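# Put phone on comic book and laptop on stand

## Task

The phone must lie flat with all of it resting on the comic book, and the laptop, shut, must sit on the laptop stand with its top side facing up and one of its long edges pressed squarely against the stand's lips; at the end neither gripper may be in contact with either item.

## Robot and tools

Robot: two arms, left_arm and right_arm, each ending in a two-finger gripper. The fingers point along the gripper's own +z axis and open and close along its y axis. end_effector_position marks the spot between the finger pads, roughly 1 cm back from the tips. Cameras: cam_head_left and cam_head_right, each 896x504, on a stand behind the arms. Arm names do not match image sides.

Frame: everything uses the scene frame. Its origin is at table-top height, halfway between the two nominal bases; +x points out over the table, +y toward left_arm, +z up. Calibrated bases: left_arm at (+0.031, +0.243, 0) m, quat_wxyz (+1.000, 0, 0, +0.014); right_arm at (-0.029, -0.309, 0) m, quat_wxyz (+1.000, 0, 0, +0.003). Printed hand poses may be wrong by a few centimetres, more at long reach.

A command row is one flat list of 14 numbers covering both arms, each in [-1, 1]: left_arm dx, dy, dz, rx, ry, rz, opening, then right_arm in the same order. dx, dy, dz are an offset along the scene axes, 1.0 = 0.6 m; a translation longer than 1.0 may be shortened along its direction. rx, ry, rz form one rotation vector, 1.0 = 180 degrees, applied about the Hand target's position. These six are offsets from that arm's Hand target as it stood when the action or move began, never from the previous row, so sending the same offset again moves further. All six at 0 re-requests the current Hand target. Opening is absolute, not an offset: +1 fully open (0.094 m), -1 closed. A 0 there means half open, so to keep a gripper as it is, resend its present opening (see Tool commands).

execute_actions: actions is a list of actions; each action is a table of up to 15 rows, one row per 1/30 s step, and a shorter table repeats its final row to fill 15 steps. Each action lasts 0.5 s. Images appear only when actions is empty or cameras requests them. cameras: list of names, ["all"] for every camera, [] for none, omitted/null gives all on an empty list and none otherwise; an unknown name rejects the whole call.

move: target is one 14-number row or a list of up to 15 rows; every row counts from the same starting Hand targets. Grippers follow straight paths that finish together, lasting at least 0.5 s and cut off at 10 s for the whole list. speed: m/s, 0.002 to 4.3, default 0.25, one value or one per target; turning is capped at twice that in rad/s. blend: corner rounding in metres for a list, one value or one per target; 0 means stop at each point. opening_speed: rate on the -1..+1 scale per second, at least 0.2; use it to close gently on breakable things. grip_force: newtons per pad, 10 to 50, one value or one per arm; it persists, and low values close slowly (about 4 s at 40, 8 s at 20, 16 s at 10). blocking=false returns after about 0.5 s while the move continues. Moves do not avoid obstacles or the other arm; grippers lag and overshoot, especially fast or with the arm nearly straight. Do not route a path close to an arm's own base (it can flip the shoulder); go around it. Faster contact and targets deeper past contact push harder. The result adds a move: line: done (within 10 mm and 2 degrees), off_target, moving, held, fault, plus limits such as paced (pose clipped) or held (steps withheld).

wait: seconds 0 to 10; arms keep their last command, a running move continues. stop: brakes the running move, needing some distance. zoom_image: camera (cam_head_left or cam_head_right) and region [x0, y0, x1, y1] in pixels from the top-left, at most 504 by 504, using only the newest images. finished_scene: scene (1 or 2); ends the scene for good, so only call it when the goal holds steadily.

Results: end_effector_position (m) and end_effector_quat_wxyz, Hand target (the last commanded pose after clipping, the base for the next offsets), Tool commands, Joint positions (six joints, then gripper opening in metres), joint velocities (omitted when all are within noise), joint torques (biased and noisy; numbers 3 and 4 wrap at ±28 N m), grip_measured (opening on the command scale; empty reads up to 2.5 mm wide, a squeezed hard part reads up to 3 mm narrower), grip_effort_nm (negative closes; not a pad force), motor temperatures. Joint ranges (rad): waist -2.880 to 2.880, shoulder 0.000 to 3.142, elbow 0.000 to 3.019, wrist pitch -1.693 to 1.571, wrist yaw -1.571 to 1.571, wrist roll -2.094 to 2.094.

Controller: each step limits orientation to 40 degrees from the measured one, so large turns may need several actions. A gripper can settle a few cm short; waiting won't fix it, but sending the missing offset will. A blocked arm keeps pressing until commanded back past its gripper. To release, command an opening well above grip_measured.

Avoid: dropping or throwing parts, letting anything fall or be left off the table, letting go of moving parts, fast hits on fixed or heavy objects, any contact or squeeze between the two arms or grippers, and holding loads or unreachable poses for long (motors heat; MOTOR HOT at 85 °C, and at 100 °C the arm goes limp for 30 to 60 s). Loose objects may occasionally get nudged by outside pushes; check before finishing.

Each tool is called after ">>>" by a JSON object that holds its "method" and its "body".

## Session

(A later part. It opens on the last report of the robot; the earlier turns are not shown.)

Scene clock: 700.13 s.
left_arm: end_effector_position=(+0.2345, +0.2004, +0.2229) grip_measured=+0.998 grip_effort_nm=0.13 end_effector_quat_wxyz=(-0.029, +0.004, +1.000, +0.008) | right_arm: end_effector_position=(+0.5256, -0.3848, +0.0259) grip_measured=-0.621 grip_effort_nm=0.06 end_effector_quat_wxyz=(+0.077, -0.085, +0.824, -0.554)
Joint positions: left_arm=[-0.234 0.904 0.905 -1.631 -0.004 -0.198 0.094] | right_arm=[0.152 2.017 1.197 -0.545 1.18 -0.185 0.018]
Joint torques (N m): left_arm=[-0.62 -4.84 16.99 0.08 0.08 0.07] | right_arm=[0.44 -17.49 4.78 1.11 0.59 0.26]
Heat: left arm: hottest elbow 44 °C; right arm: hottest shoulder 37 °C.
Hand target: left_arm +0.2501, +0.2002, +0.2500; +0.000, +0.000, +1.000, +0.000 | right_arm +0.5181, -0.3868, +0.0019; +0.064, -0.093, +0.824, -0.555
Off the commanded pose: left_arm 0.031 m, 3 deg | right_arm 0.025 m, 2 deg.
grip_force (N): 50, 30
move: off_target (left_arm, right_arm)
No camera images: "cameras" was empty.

>>> {"method": "move", "body": {"target": [0, 0, 0, 0, 0, 0, 1.0, 0.0065, 0.0047, 0.0535, 0.1786, 0.0413, 0, -0.234], "speed": 0.15, "opening_speed": 0.22, "cameras": ["all"]}}

>>> {"method": "zoom_image", "body": {"camera": "cam_head_right", "region": [530, 180, 650, 310]}}

>>> {"method": "zoom_image", "body": {"camera": "cam_head_left", "region": [500, 180, 640, 320]}}

Scene clock: 753.27 s.
left_arm: end_effector_position=(+0.2345, +0.2004, +0.2229) grip_measured=+0.998 grip_effort_nm=0.13 end_effector_quat_wxyz=(-0.029, +0.004, +1.000, +0.008) | right_arm: end_effector_position=(+0.5128, -0.3816, +0.0260) grip_measured=-0.236 grip_effort_nm=0.09 end_effector_quat_wxyz=(+0.031, -0.107, +0.946, -0.303)
Joint positions: left_arm=[-0.234 0.904 0.905 -1.631 -0.004 -0.198 0.094] | right_arm=[0.046 1.89 1.253 -0.818 0.609 -0.21 0.036]
Joint torques (N m): left_arm=[-0.09 -4.72 16.85 -0.21 0.12 0.12] | right_arm=[-0.09 -20.01 9.11 -0.24 0.01 0.09]
Heat: left arm: hottest elbow 45 °C; right arm: hottest shoulder 36 °C.
Hand target: left_arm +0.2501, +0.2002, +0.2500; +0.000, +0.000, +1.000, +0.000 | right_arm +0.5219, -0.3840, +0.0341; +0.034, -0.107, +0.948, -0.298
Off the commanded pose: left_arm 0.031 m, 3 deg | right_arm 0.012 m, 1 deg.
grip_force (N): 50, 30
move: off_target (left_arm, right_arm)

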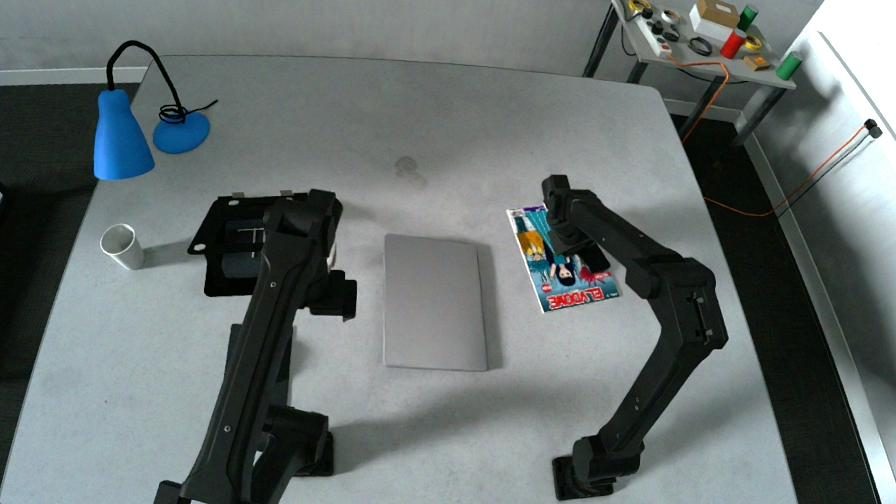

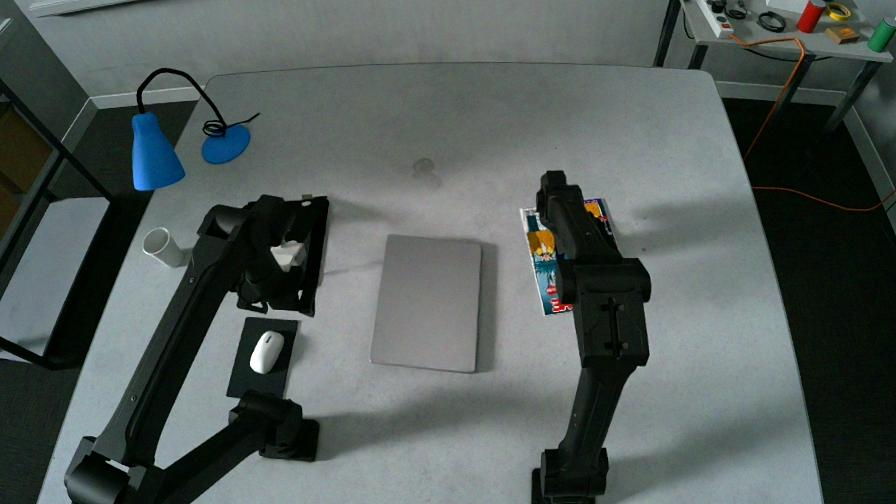

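Scaled by 3.877.

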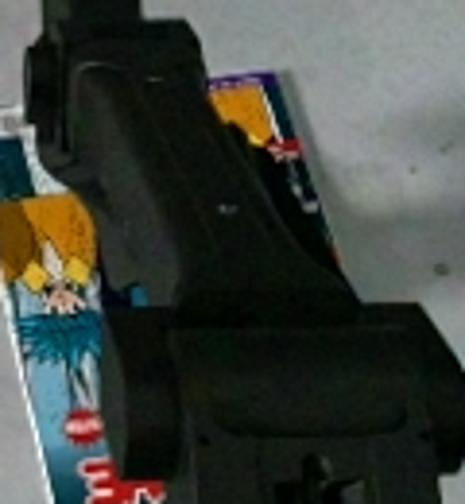

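Scaled by 3.600.

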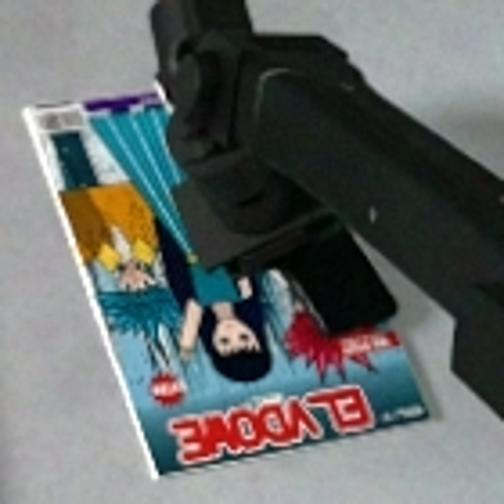

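>>> {"method": "zoom_image", "body": {"camera": "cam_head_left", "region": [545, 225, 625, 285]}}

>>> {"method": "zoom_image", "body": {"camera": "cam_head_right", "region": [580, 195, 640, 265]}}

Scaled by 6.300.

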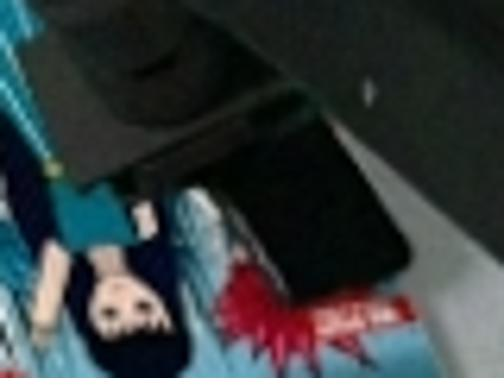

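Scaled by 7.200.

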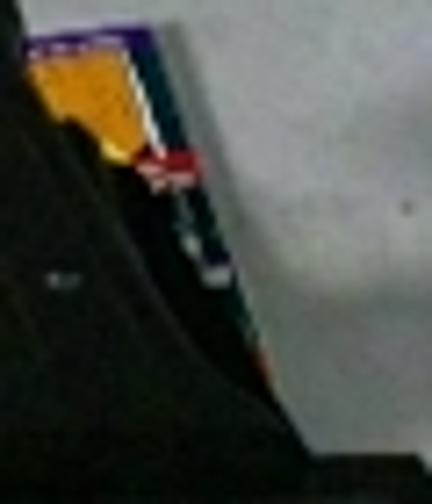

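>>> {"method": "move", "body": {"target": [0, 0, 0, 0, 0, 0, 1.0, -0.0203, 0.0883, 0.0, 0, 0, 0, -0.234], "speed": 0.08, "cameras": ["all"]}}

>>> {"method": "zoom_image", "body": {"camera": "cam_head_left", "region": [530, 210, 640, 300]}}

>>> {"method": "zoom_image", "body": {"camera": "cam_head_right", "region": [550, 190, 650, 290]}}

Scene clock: 774.73 s.
left_arm: end_effector_position=(+0.2345, +0.2004, +0.2229) grip_measured=+0.998 grip_effort_nm=0.13 end_effector_quat_wxyz=(-0.029, +0.004, +1.000, +0.008) | right_arm: end_effector_position=(+0.5006, -0.3431, +0.0258) grip_measured=-0.236 grip_effort_nm=0.09 end_effector_quat_wxyz=(+0.023, -0.104, +0.947, -0.303)
Joint positions: left_arm=[-0.234 0.904 0.905 -1.631 -0.004 -0.198 0.094] | right_arm=[0.123 1.89 1.253 -0.894 0.617 -0.103 0.036]
Joint torques (N m): left_arm=[-0.56 -4.84 16.96 -0.05 0.08 0.08] | right_arm=[1.73 -20.19 8.49 -0.21 0.06 0.24]
Heat: left arm: hottest elbow 45 °C; right arm: hottest shoulder 38 °C.
Hand target: left_arm +0.2501, +0.2002, +0.2500; +0.000, +0.000, +1.000, +0.000 | right_arm +0.5098, -0.3311, +0.0340; +0.034, -0.107, +0.948, -0.298
Off the commanded pose: left_arm 0.031 m, 3 deg | right_arm 0.017 m, 1 deg.
grip_force (N): 50, 30
move: off_target (left_arm, right_arm)

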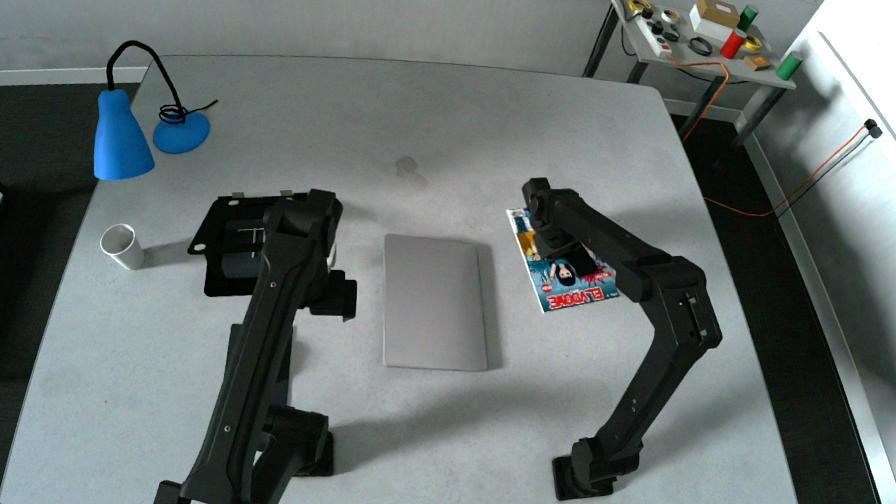

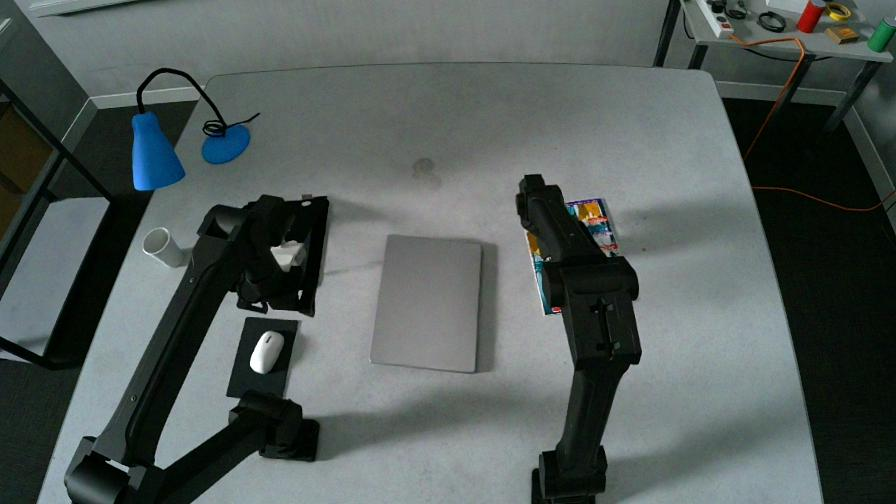

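Scaled by 4.582.

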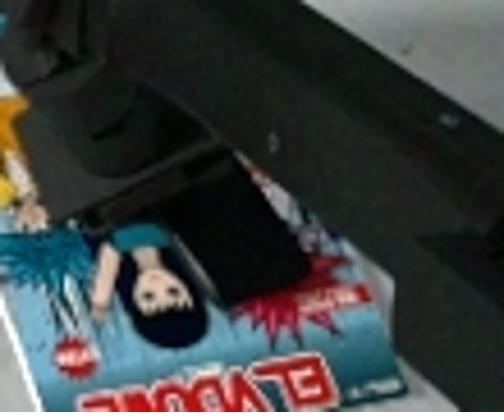

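Scaled by 5.040.

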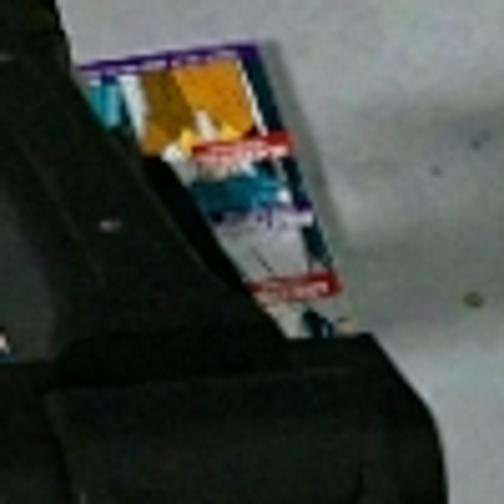

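>>> {"method": "execute_actions", "body": {"actions": [], "cameras": ["all"]}}

Scene clock: 788.87 s.
left_arm: end_effector_position=(+0.2345, +0.2004, +0.2229) grip_measured=+0.998 grip_effort_nm=0.13 end_effector_quat_wxyz=(-0.029, +0.004, +1.000, +0.008) | right_arm: end_effector_position=(+0.5006, -0.3431, +0.0258) grip_measured=-0.236 grip_effort_nm=0.09 end_effector_quat_wxyz=(+0.023, -0.103, +0.947, -0.303)
Joint positions: left_arm=[-0.234 0.904 0.905 -1.631 -0.004 -0.198 0.094] | right_arm=[0.123 1.89 1.253 -0.894 0.617 -0.102 0.036]
Joint velocities: within noise
Joint torques (N m): left_arm=[-0.03 -4.72 16.81 -0.06 0.08 0.11] | right_arm=[1.85 -20.13 8.5 -0.2 0.05 0.26]
Motor temperatures (°C): left_arm=[23 25 46 24 26 23 26] | right_arm=[26 39 34 25 24 23 25]
Heat: left arm: hottest elbow 46 °C; right arm: hottest shoulder 39 °C.
Hand target: left_arm +0.2501, +0.2002, +0.2500; +0.000, +0.000, +1.000, +0.000 | right_arm +0.5098, -0.3311, +0.0340; +0.034, -0.107, +0.948, -0.298
Tool commands: left_gripper/opening=+1.0 right_gripper/opening=-0.234
Off the commanded pose: left_arm 0.031 m, 3 deg | right_arm 0.017 m, 1 deg.
grip_force (N): 50, 30

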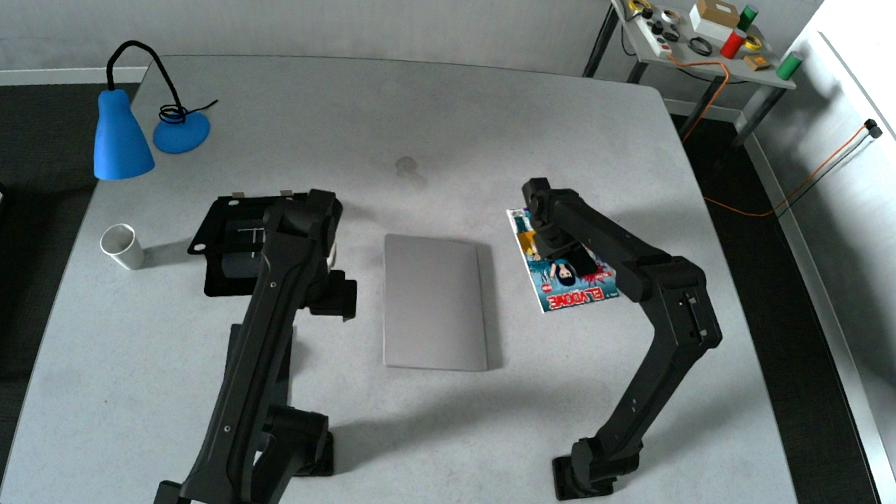

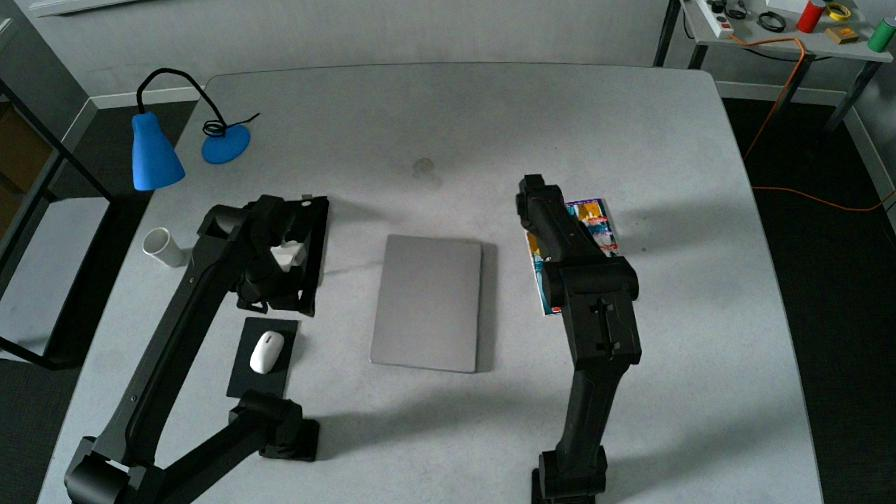

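>>> {"method": "zoom_image", "body": {"camera": "cam_head_left", "region": [490, 170, 650, 330]}}

>>> {"method": "zoom_image", "body": {"camera": "cam_head_right", "region": [500, 170, 660, 330]}}

Scaled by 3.150.

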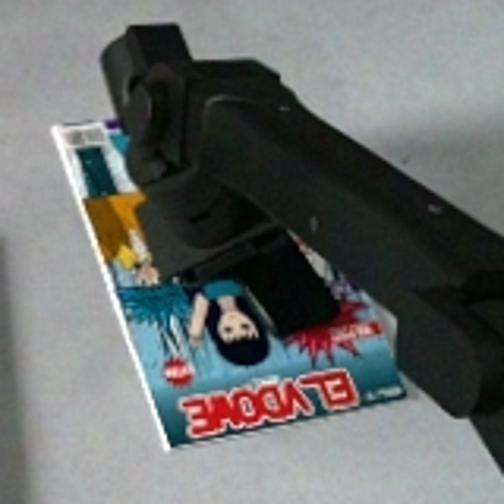

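Scaled by 3.150.

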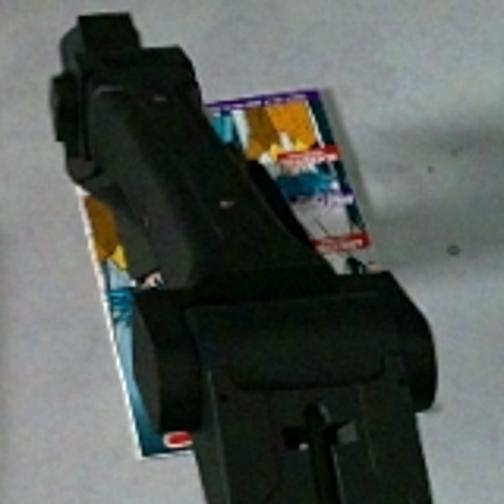

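>>> {"method": "execute_actions", "body": {"actions": [[[0,0,0,0,0,0,1.0, 0,0,0.0015,0,0,0,-0.234],[0,0,0,0,0,0,1.0, 0,0,0.003,0,0,0,-0.234],[0,0,0,0,0,0,1.0, 0,0,0.005,0,0,0,-0.234],[0,0,0,0,0,0,1.0, 0,0,0.007,0,0,0,-0.234],[0,0,0,0,0,0,1.0, 0,0,0.009,0,0,0,-0.234],[0,0,0,0,0,0,1.0, 0,0,0.011,0,0,0,-0.234],[0,0,0,0,0,0,1.0, 0,0,0.0125,0,0,0,-0.234],[0,0,0,0,0,0,1.0, 0,0,0.0135,0,0,0,-0.234]],[[0,0,0,0,0,0,1.0, -0.00375,0.01623,0.001,0,0,0,-0.234],[0,0,0,0,0,0,1.0, -0.01125,0.0487,0.003,0,0,0,-0.234],[0,0,0,0,0,0,1.0, -0.01875,0.0812,0.006,0,0,0,-0.234],[0,0,0,0,0,0,1.0, -0.02625,0.1136,0.010,0,0,0,-0.234],[0,0,0,0,0,0,1.0, -0.0315,0.1364,0.014,0,0,0,-0.234],[0,0,0,0,0,0,1.0, -0.0345,0.149,0.019,0,0,0,-0.234],[0,0,0,0,0,0,1.0, -0.036,0.156,0.024,0,0,0,-0.234],[0,0,0,0,0,0,1.0, -0.0365,0.158,0.028,0,0,0,-0.234]]], "cameras": ["all"]}}

Scene clock: 850.90 s.
left_arm: end_effector_position=(+0.2345, +0.2004, +0.2229) grip_measured=+0.998 grip_effort_nm=0.13 end_effector_quat_wxyz=(-0.029, +0.004, +1.000, +0.008) | right_arm: end_effector_position=(+0.4666, -0.2384, +0.0364) grip_measured=-0.235 grip_effort_nm=0.07 end_effector_quat_wxyz=(+0.009, -0.124, +0.945, -0.303)
Joint positions: left_arm=[-0.234 0.904 0.905 -1.631 -0.004 -0.198 0.094] | right_arm=[0.337 1.886 1.28 -1.091 0.604 0.12 0.036]
Joint torques (N m): left_arm=[0.09 -5.13 16.94 0.02 0.08 0.12] | right_arm=[-0.09 -20.54 10.18 -0.4 0.43 0.25]
Heat: left arm: hottest elbow 46 °C; right arm: hottest shoulder 40 °C.
Hand target: left_arm +0.2501, +0.2002, +0.2500; +0.000, +0.000, +1.000, +0.000 | right_arm +0.4877, -0.2363, +0.0589; +0.034, -0.107, +0.948, -0.299
Off the commanded pose: left_arm 0.031 m, 3 deg | right_arm 0.031 m, 4 deg.
grip_force (N): 50, 30

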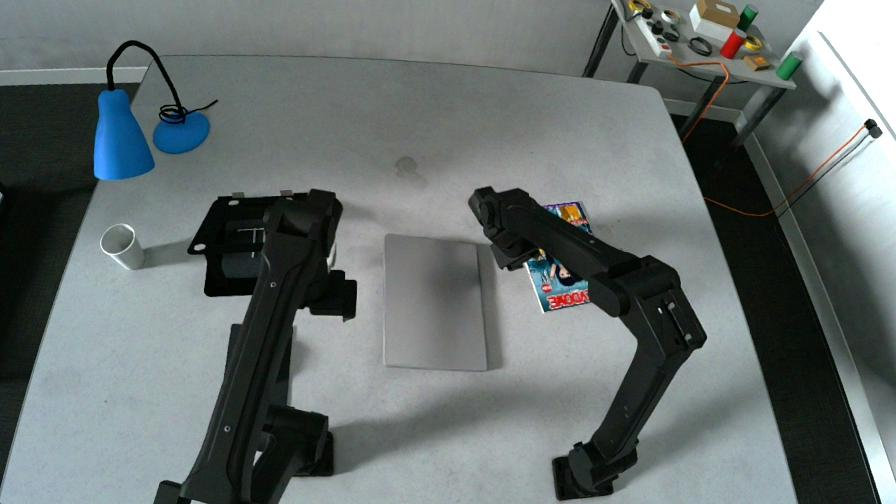

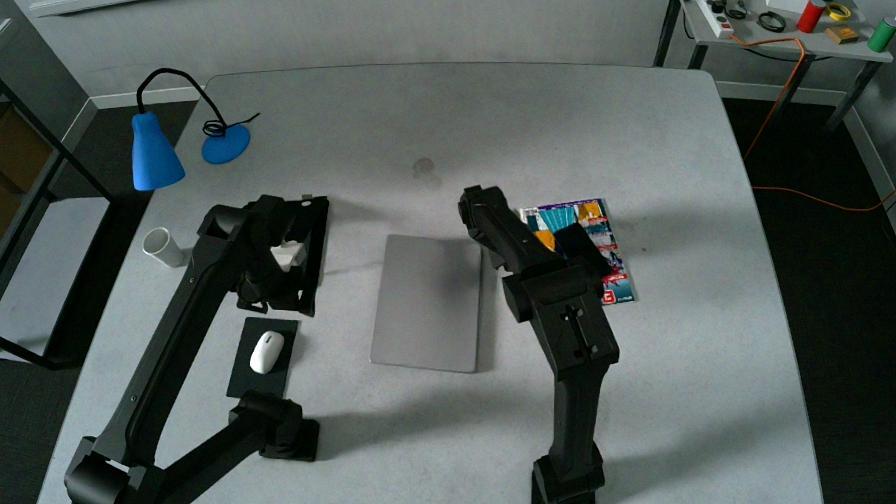

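>>> {"method": "zoom_image", "body": {"camera": "cam_head_right", "region": [500, 180, 660, 320]}}

>>> {"method": "zoom_image", "body": {"camera": "cam_head_left", "region": [490, 180, 650, 320]}}

Scaled by 3.150.

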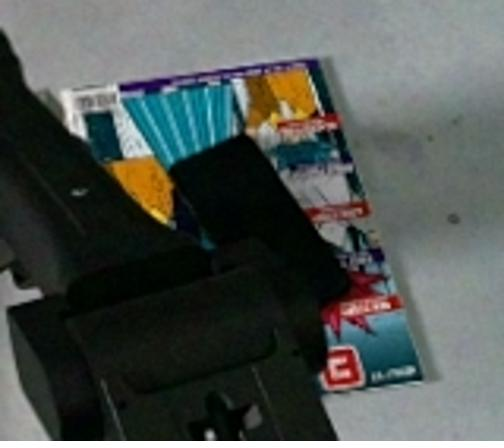

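Scaled by 3.150.

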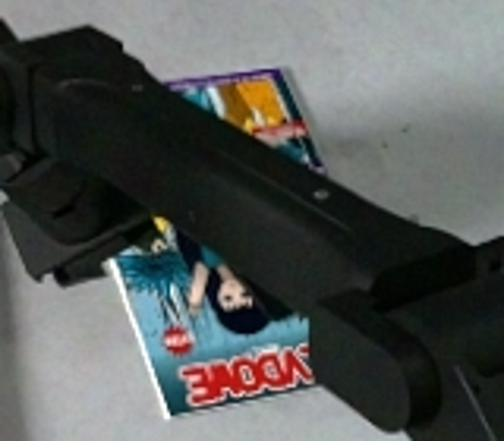

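>>> {"method": "move", "body": {"target": [[0,0,0,0,0,0,1.0, -0.03,0.0,0.2,0,0,0,-0.234],[0,0,0,0,0,0,1.0, -0.25,-0.1,0.33,0.193,0.022,-0.069,-0.5]], "speed": 0.3, "blend": 0.05, "cameras": ["all"]}}

Scene clock: 956.07 s.
left_arm: end_effector_position=(+0.2345, +0.2004, +0.2229) grip_measured=+0.998 grip_effort_nm=0.13 end_effector_quat_wxyz=(-0.029, +0.004, +1.000, +0.008) | right_arm: end_effector_position=(+0.3451, -0.2926, +0.2604) grip_measured=-0.499 grip_effort_nm=-0.08 end_effector_quat_wxyz=(+0.009, -0.001, +1.000, -0.001)
Joint positions: left_arm=[-0.234 0.904 0.905 -1.631 -0.004 -0.198 0.094] | right_arm=[0.042 1.305 1.291 -1.539 0.003 0.045 0.024]
Joint torques (N m): left_arm=[0.26 -4.6 16.83 -0.1 0.07 0.11] | right_arm=[-0.21 -12.45 7.25 -0.17 -0.04 0.08]
Motor temperatures (°C): left_arm=[22 25 48 24 26 23 26] | right_arm=[26 40 39 25 24 23 25]
Heat: left arm: hottest elbow 48 °C; right arm: hottest shoulder 40 °C.
Hand target: left_arm +0.2501, +0.2002, +0.2500; +0.000, +0.000, +1.000, +0.000 | right_arm +0.3378, -0.2963, +0.2569; +0.000, +0.000, +1.000, +0.000
Off the commanded pose: left_arm 0.031 m, 3 deg | right_arm 0.009 m, 1 deg.
grip_force (N): 50, 30
move: off_target (left_arm)

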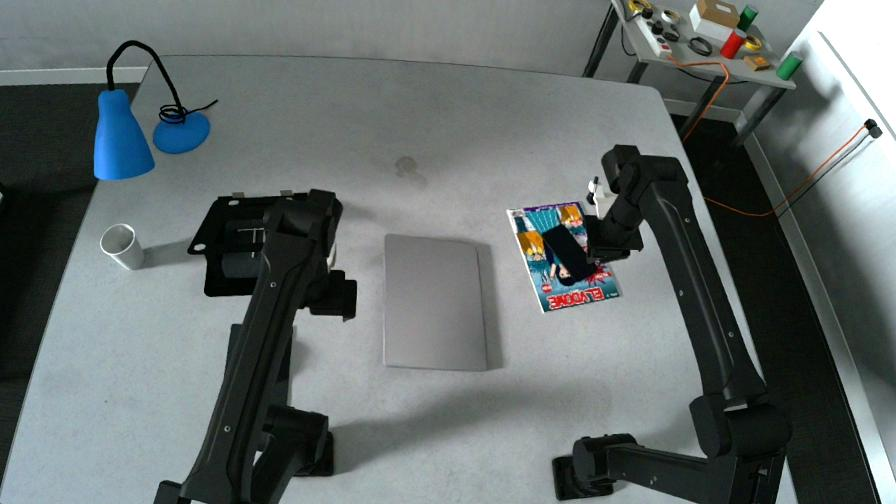

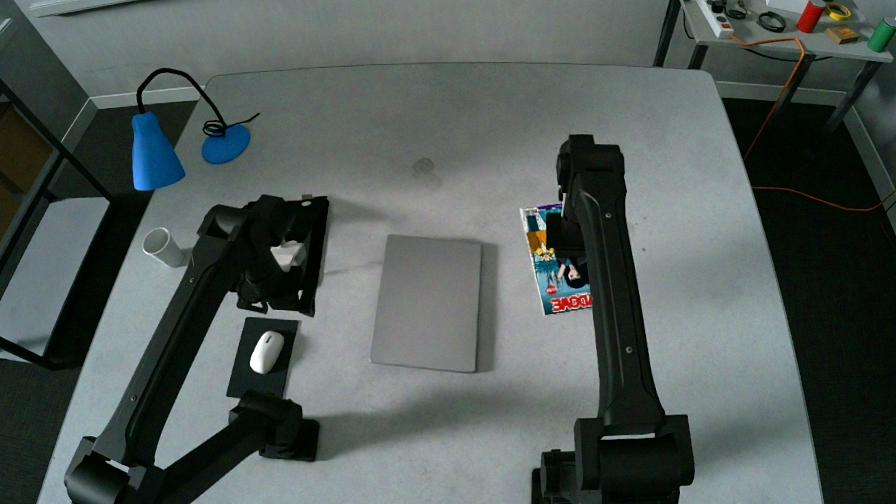

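>>> {"method": "zoom_image", "body": {"camera": "cam_head_left", "region": [490, 180, 650, 330]}}

>>> {"method": "zoom_image", "body": {"camera": "cam_head_left", "region": [370, 340, 450, 385]}}

>>> {"method": "zoom_image", "body": {"camera": "cam_head_right", "region": [360, 340, 440, 385]}}

>>> {"method": "zoom_image", "body": {"camera": "cam_head_left", "region": [450, 330, 530, 385]}}

Scaled by 3.150.

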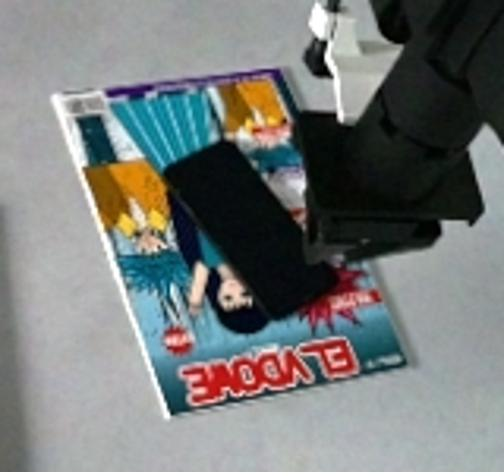

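Scaled by 6.300.

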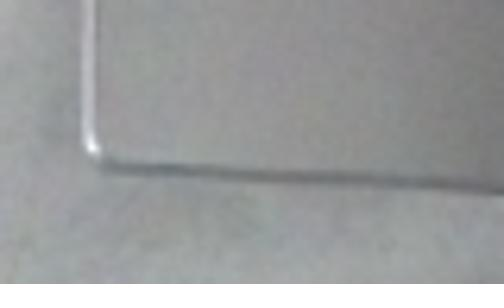

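Scaled by 6.300.

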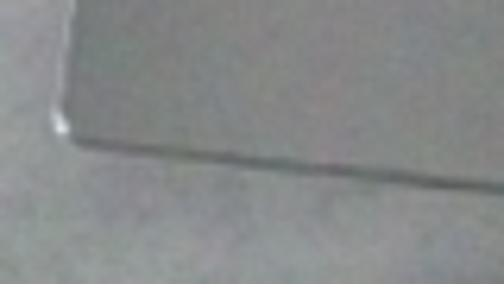

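Scaled by 6.300.

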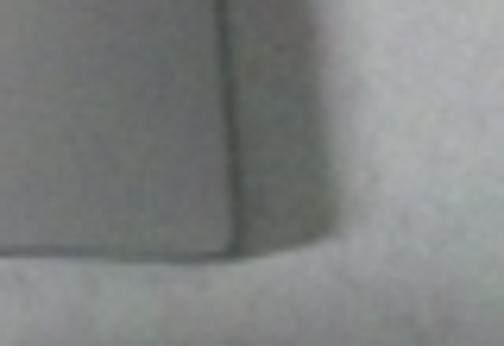

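>>> {"method": "move", "body": {"target": [-0.040,-0.117,-0.2,0,0,-0.5,-0.97, 0,0,0,0,0,0,-0.5], "speed": 0.25, "cameras": ["all"]}}

Scene clock: 1091.10 s.
left_arm: end_effector_position=(+0.2281, +0.1332, +0.1358) grip_measured=-0.962 grip_effort_nm=-0.39 end_effector_quat_wxyz=(+0.003, +0.699, +0.715, +0.002) | right_arm: end_effector_position=(+0.3451, -0.2926, +0.2604) grip_measured=-0.499 grip_effort_nm=-0.08 end_effector_quat_wxyz=(+0.009, -0.001, +1.000, -0.001)
Joint positions: left_arm=[-0.536 0.941 0.695 -1.319 -0.003 1.041 0.002] | right_arm=[0.042 1.305 1.291 -1.539 0.003 0.045 0.024]
Joint torques (N m): left_arm=[-3.02 -3.72 9.2 0.84 0.13 0.17] | right_arm=[-0.21 -12.45 7.24 -0.17 -0.05 0.09]
Heat: left arm: hottest elbow 48 °C; right arm: hottest shoulder 36 °C.
Hand target: left_arm +0.2261, +0.1299, +0.1301; +0.000, +0.707, +0.707, +0.000 | right_arm +0.3378, -0.2963, +0.2569; +0.000, +0.000, +1.000, +0.000
Off the commanded pose: left_arm 0.007 m, 1 deg | right_arm 0.009 m, 1 deg.
grip_force (N): 50, 30
move: done

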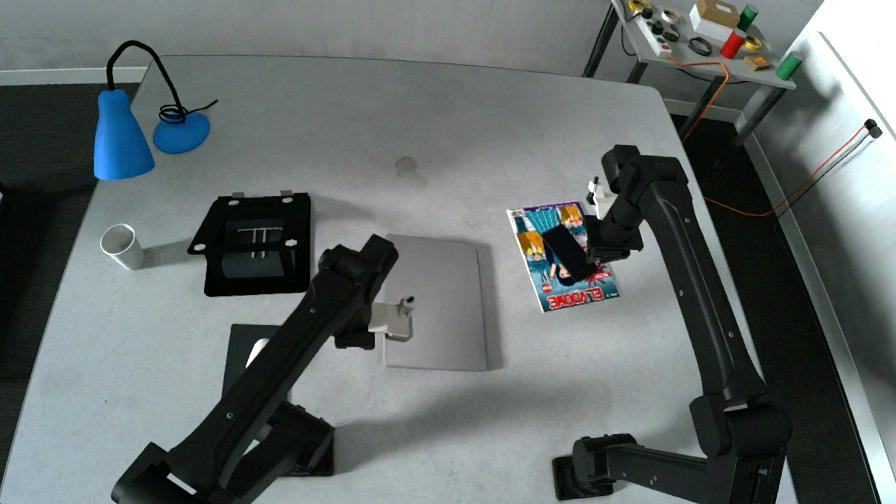

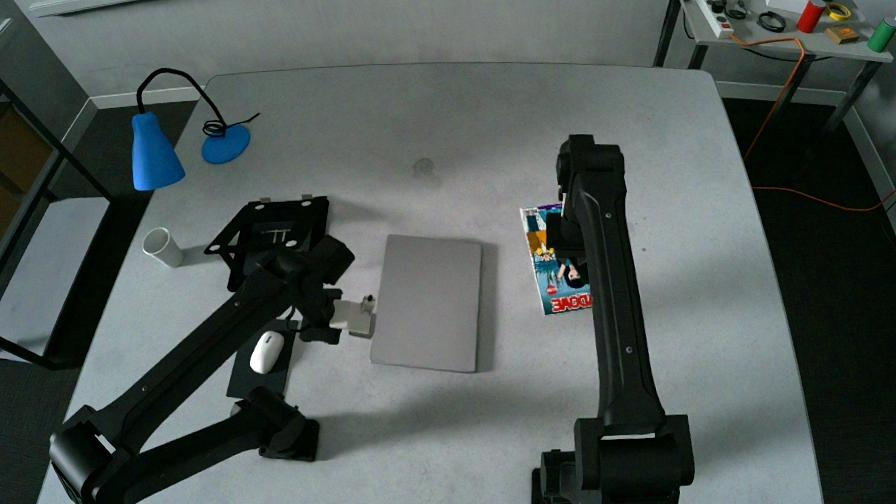

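>>> {"method": "zoom_image", "body": {"camera": "cam_head_left", "region": [170, 170, 340, 310]}}

>>> {"method": "zoom_image", "body": {"camera": "cam_head_left", "region": [310, 220, 430, 370]}}

>>> {"method": "zoom_image", "body": {"camera": "cam_head_right", "region": [190, 180, 390, 380]}}

Scaled by 2.965.

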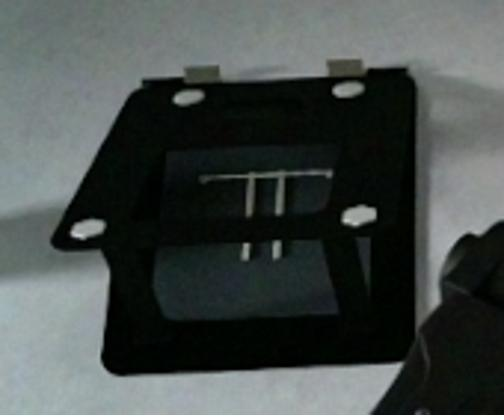

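Scaled by 3.360.

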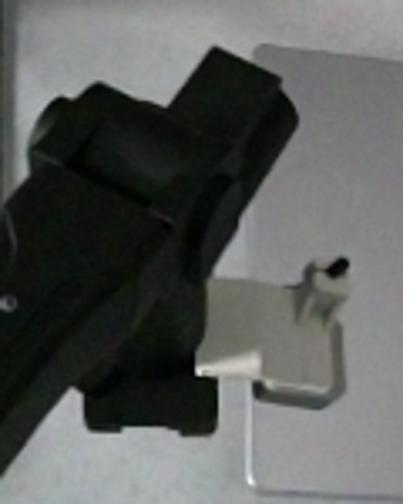

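Scaled by 2.520.

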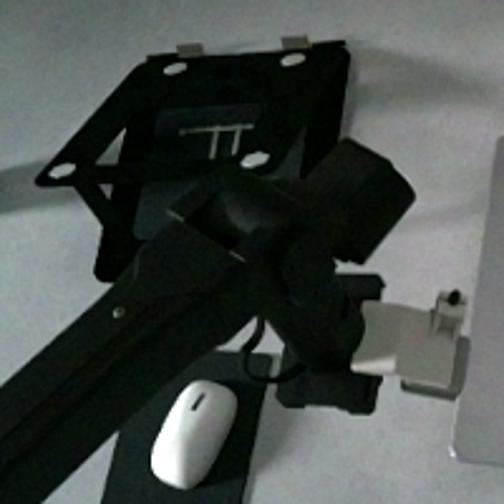

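>>> {"method": "move", "body": {"target": [0,0,-0.158,0,0,0,-0.97, 0,0,0,0,0,0,-0.5], "speed": 0.15, "cameras": ["all"]}}

Scene clock: 1132.30 s.
left_arm: end_effector_position=(+0.2291, +0.1326, +0.0401) grip_measured=-0.962 grip_effort_nm=-0.39 end_effector_quat_wxyz=(+0.002, +0.700, +0.714, +0.002) | right_arm: end_effector_position=(+0.3451, -0.2926, +0.2604) grip_measured=-0.499 grip_effort_nm=-0.08 end_effector_quat_wxyz=(+0.009, -0.001, +1.000, -0.001)
Joint positions: left_arm=[-0.536 1.088 0.508 -0.985 -0.003 1.043 0.002] | right_arm=[0.042 1.305 1.291 -1.539 0.003 0.045 0.024]
Joint torques (N m): left_arm=[-2.61 -4.78 8.06 0.61 0.15 0.12] | right_arm=[-0.15 -12.45 7.23 -0.18 -0.03 0.08]
Motor temperatures (°C): left_arm=[22 25 43 24 26 23 26] | right_arm=[26 35 35 25 24 23 25]
Heat: left arm: hottest elbow 43 °C; right arm: hottest shoulder 35 °C.
Hand target: left_arm +0.2261, +0.1299, +0.0353; +0.000, +0.707, +0.707, +0.000 | right_arm +0.3378, -0.2963, +0.2569; +0.000, +0.000, +1.000, +0.000
Off the commanded pose: left_arm 0.006 m, 1 deg | right_arm 0.009 m, 1 deg.
grip_force (N): 50, 30
move: done

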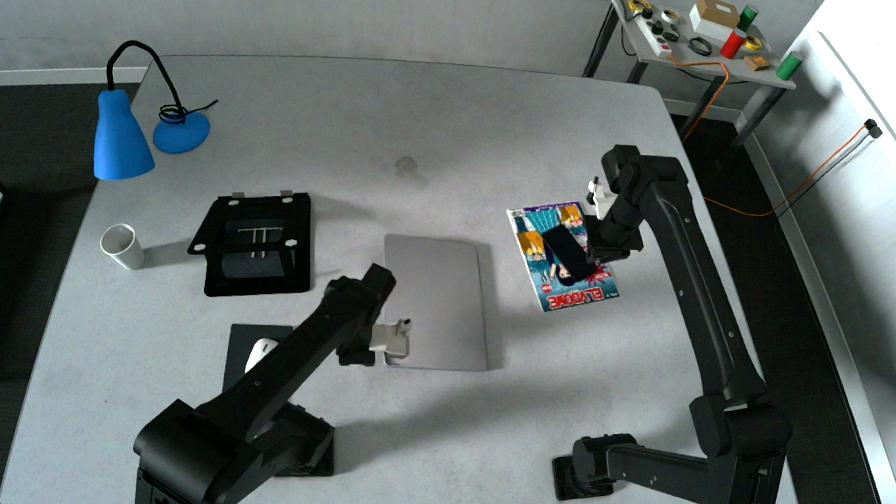

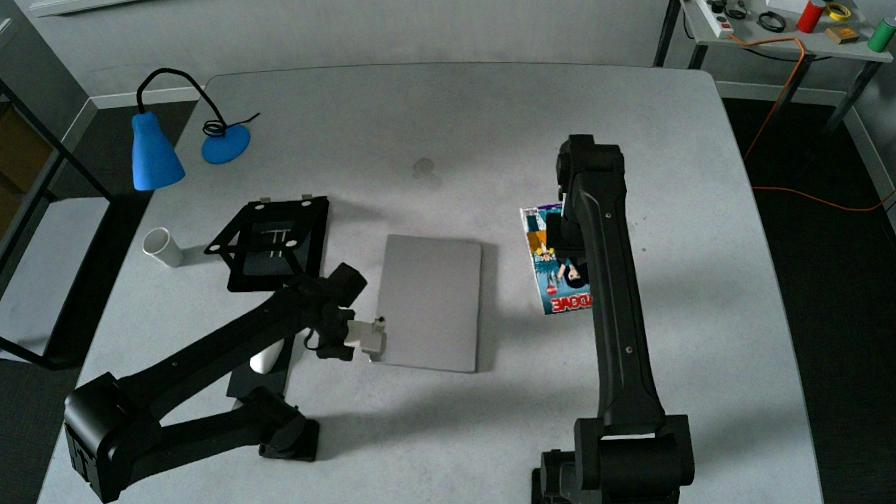

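>>> {"method": "zoom_image", "body": {"camera": "cam_head_left", "region": [320, 270, 430, 390]}}

>>> {"method": "zoom_image", "body": {"camera": "cam_head_right", "region": [290, 270, 410, 390]}}

Scaled by 4.200.

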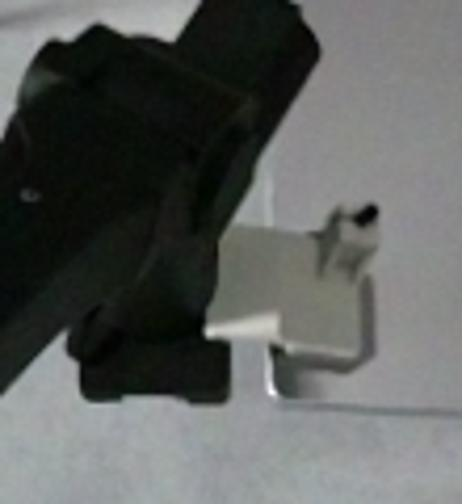

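Scaled by 4.200.

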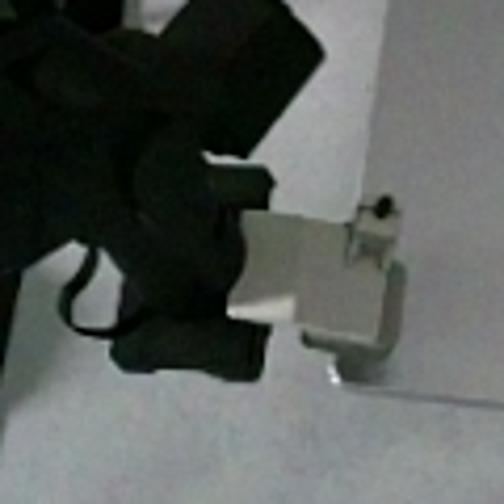

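>>> {"method": "move", "body": {"target": [0,0,-0.0388,0,0,0,-0.97, 0,0,0,0,0,0,-0.5], "speed": 0.06}}

Scene clock: 1140.77 s.
left_arm: end_effector_position=(+0.2301, +0.1321, +0.0170) grip_measured=-0.962 grip_effort_nm=-0.39 end_effector_quat_wxyz=(+0.003, +0.700, +0.714, +0.002) | right_arm: end_effector_position=(+0.3451, -0.2926, +0.2604) grip_measured=-0.499 grip_effort_nm=-0.08 end_effector_quat_wxyz=(+0.009, -0.001, +1.000, -0.001)
Joint positions: left_arm=[-0.536 1.148 0.473 -0.889 -0.003 1.043 0.002] | right_arm=[0.042 1.305 1.291 -1.539 0.003 0.045 0.024]
Joint torques (N m): left_arm=[-2.73 -5.19 7.27 0.79 0.16 0.1] | right_arm=[-0.09 -12.57 7.23 -0.16 -0.03 0.09]
Heat: left arm: hottest elbow 42 °C; right arm: hottest shoulder 35 °C.
Hand target: left_arm +0.2261, +0.1300, +0.0120; +0.000, +0.707, +0.707, +0.000 | right_arm +0.3378, -0.2963, +0.2569; +0.000, +0.000, +1.000, +0.000
Off the commanded pose: left_arm 0.007 m, 1 deg | right_arm 0.009 m, 1 deg.
grip_force (N): 50, 30
move: done

>>> {"method": "move", "body": {"target": [[-0.003,-0.1,0.0,0,0,0,-0.97, 0,0,0,0,0,0,-0.5],[-0.015,-0.225,0.0,0,0,0,-0.97, 0,0,0,0,0,0,-0.5]], "speed": 0.07, "blend": 0.02, "cameras": ["all"]}}

Scene clock: 1148.07 s.
left_arm: end_effector_position=(+0.2049, +0.0245, +0.0095) grip_measured=-0.962 grip_effort_nm=-0.38 end_effector_quat_wxyz=(-0.023, +0.703, +0.711, +0.007) | right_arm: end_effector_position=(+0.3451, -0.2926, +0.2604) grip_measured=-0.499 grip_effort_nm=-0.08 end_effector_quat_wxyz=(+0.009, -0.001, +1.000, -0.001)
Joint positions: left_arm=[-0.93 1.361 0.62 -0.878 -0.009 0.657 0.002] | right_arm=[0.042 1.305 1.291 -1.539 0.003 0.045 0.024]
Joint torques (N m): left_arm=[-3.37 -6.59 12.31 1.5 0.37 -0.03] | right_arm=[-0.21 -12.45 7.24 -0.14 -0.04 0.09]
Heat: left arm: hottest elbow 41 °C; right arm: hottest shoulder 35 °C.
Hand target: left_arm +0.2170, -0.0051, +0.0120; +0.000, +0.707, +0.707, +0.000 | right_arm +0.3378, -0.2963, +0.2569; +0.000, +0.000, +1.000, +0.000
Off the commanded pose: left_arm 0.032 m, 3 deg | right_arm 0.009 m, 1 deg.
grip_force (N): 50, 30
move: off_target (left_arm)

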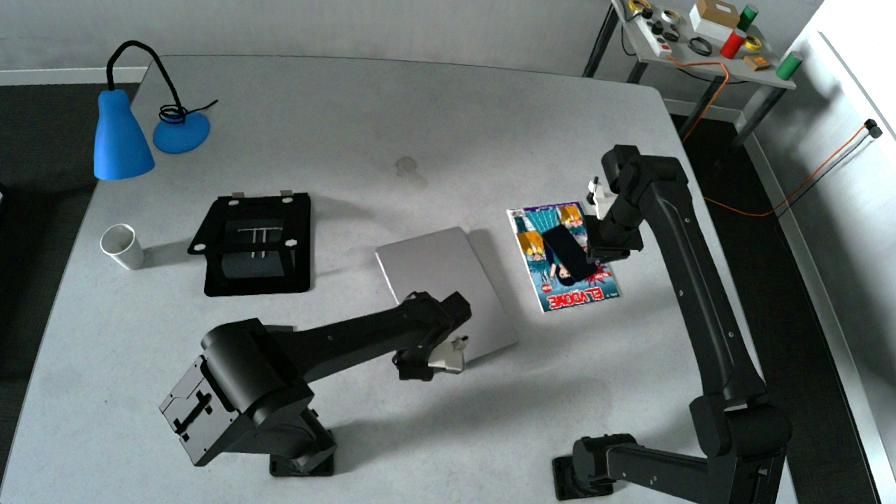

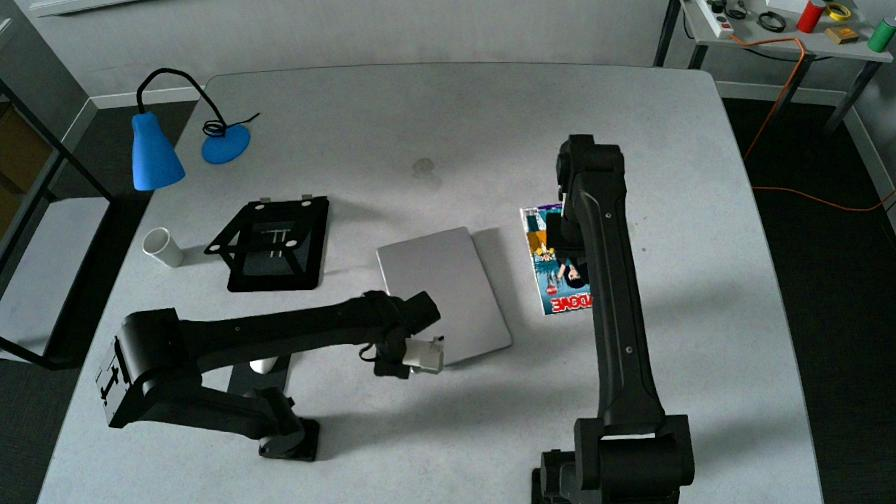

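>>> {"method": "move", "body": {"target": [0.02,-0.07,0.0,0,0,0,-0.97, 0,0,0,0,0,0,-0.5], "speed": 0.07, "cameras": ["all"]}}

Scene clock: 1158.97 s.
left_arm: end_effector_position=(+0.2140, -0.0181, +0.0099) grip_measured=-0.962 grip_effort_nm=-0.38 end_effector_quat_wxyz=(-0.022, +0.708, +0.706, +0.004) | right_arm: end_effector_position=(+0.3451, -0.2926, +0.2604) grip_measured=-0.499 grip_effort_nm=-0.08 end_effector_quat_wxyz=(+0.009, -0.001, +1.000, -0.001)
Joint positions: left_arm=[-0.986 1.459 0.722 -0.878 -0.001 0.616 0.002] | right_arm=[0.042 1.305 1.291 -1.539 0.003 0.045 0.024]
Joint torques (N m): left_arm=[-2.02 -7.36 13.09 1.06 0.05 -0.13] | right_arm=[-0.21 -12.45 7.24 -0.14 -0.03 0.09]
Heat: left arm: hottest elbow 41 °C; right arm: hottest shoulder 35 °C.
Hand target: left_arm +0.2290, -0.0471, +0.0120; +0.000, +0.707, +0.707, +0.000 | right_arm +0.3378, -0.2963, +0.2569; +0.000, +0.000, +1.000, +0.000
Off the commanded pose: left_arm 0.033 m, 3 deg | right_arm 0.009 m, 1 deg.
grip_force (N): 50, 30
move: off_target (left_arm)

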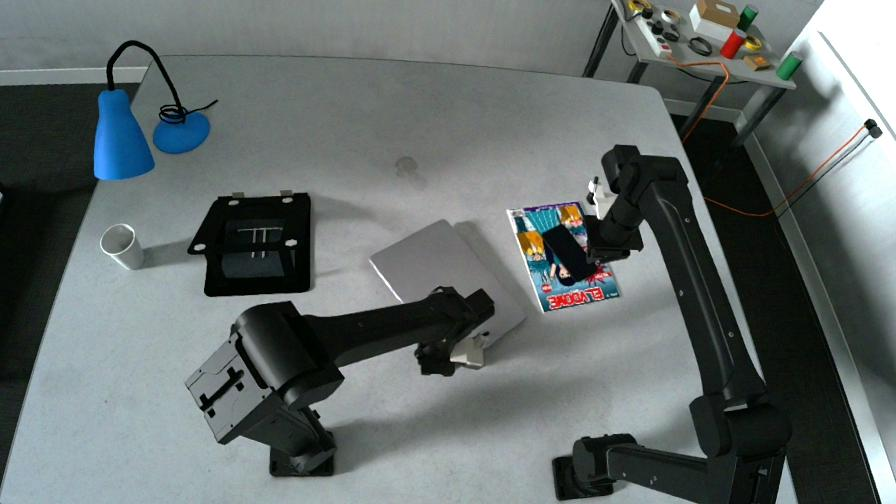

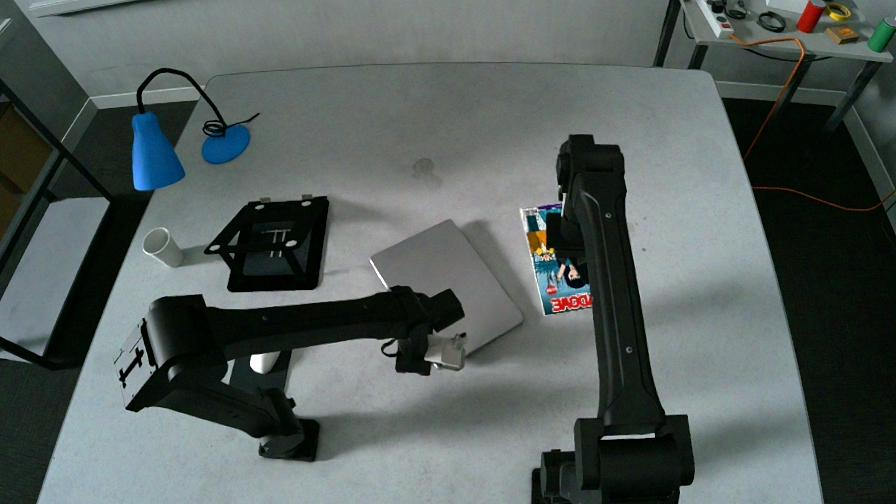

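>>> {"method": "move", "body": {"target": [[-0.05,0.1,0.03,0,0,0,-0.97, 0.1,0.05,0.0,0,0,0.15,-0.97],[-0.048,0.362,0.397,0,0,0,-0.97, 0.395,0.2855,-0.228,0,0,0.5,-0.97]], "speed": 0.3, "blend": 0.03, "cameras": ["all"]}}

Scene clock: 1182.93 s.
left_arm: end_effector_position=(+0.1884, +0.1729, +0.2216) grip_measured=-0.962 grip_effort_nm=-0.38 end_effector_quat_wxyz=(-0.017, +0.709, +0.705, -0.004) | right_arm: end_effector_position=(+0.5599, -0.1358, +0.1153) grip_measured=-0.969 grip_effort_nm=-0.08 end_effector_quat_wxyz=(+0.009, +0.701, -0.713, -0.003)
Joint positions: left_arm=[-0.447 0.779 0.843 -1.67 -0.004 1.159 0.002] | right_arm=[0.283 2.012 1.799 -1.377 0.002 -1.266 0.001]
Joint torques (N m): left_arm=[0.09 -2.67 16.73 0.01 0.13 0.1] | right_arm=[1.26 -21.01 12.31 -0.24 -0.11 0.08]
Heat: left arm: hottest elbow 41 °C; right arm: hottest elbow 36 °C.
Hand target: left_arm +0.2003, +0.1702, +0.2502; +0.000, +0.707, +0.707, +0.000 | right_arm +0.5749, -0.1250, +0.1201; +0.000, +0.707, -0.707, +0.000
Off the commanded pose: left_arm 0.031 m, 2 deg | right_arm 0.019 m, 1 deg.
joint sent to its limit (left arm) — joint 4 (wrist pitch), lower limit. The joint targets still meet the commanded pose.
grip_force (N): 50, 30
move: off_target (left_arm, right_arm)

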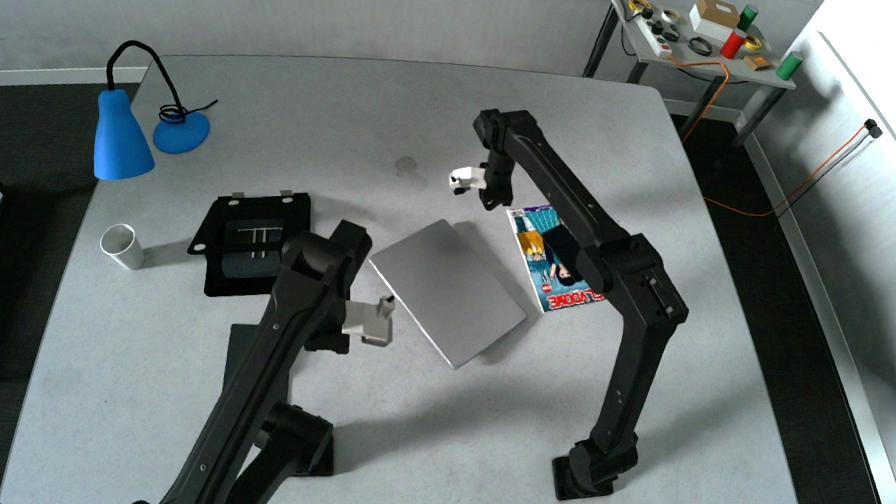

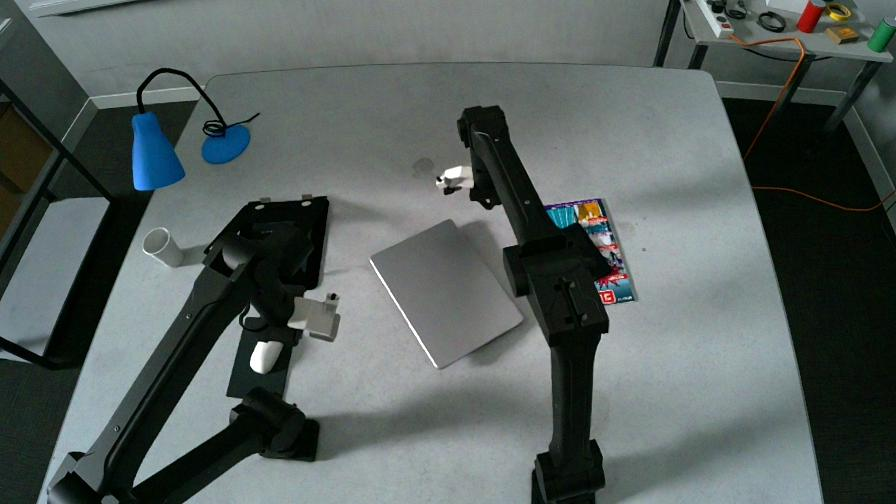

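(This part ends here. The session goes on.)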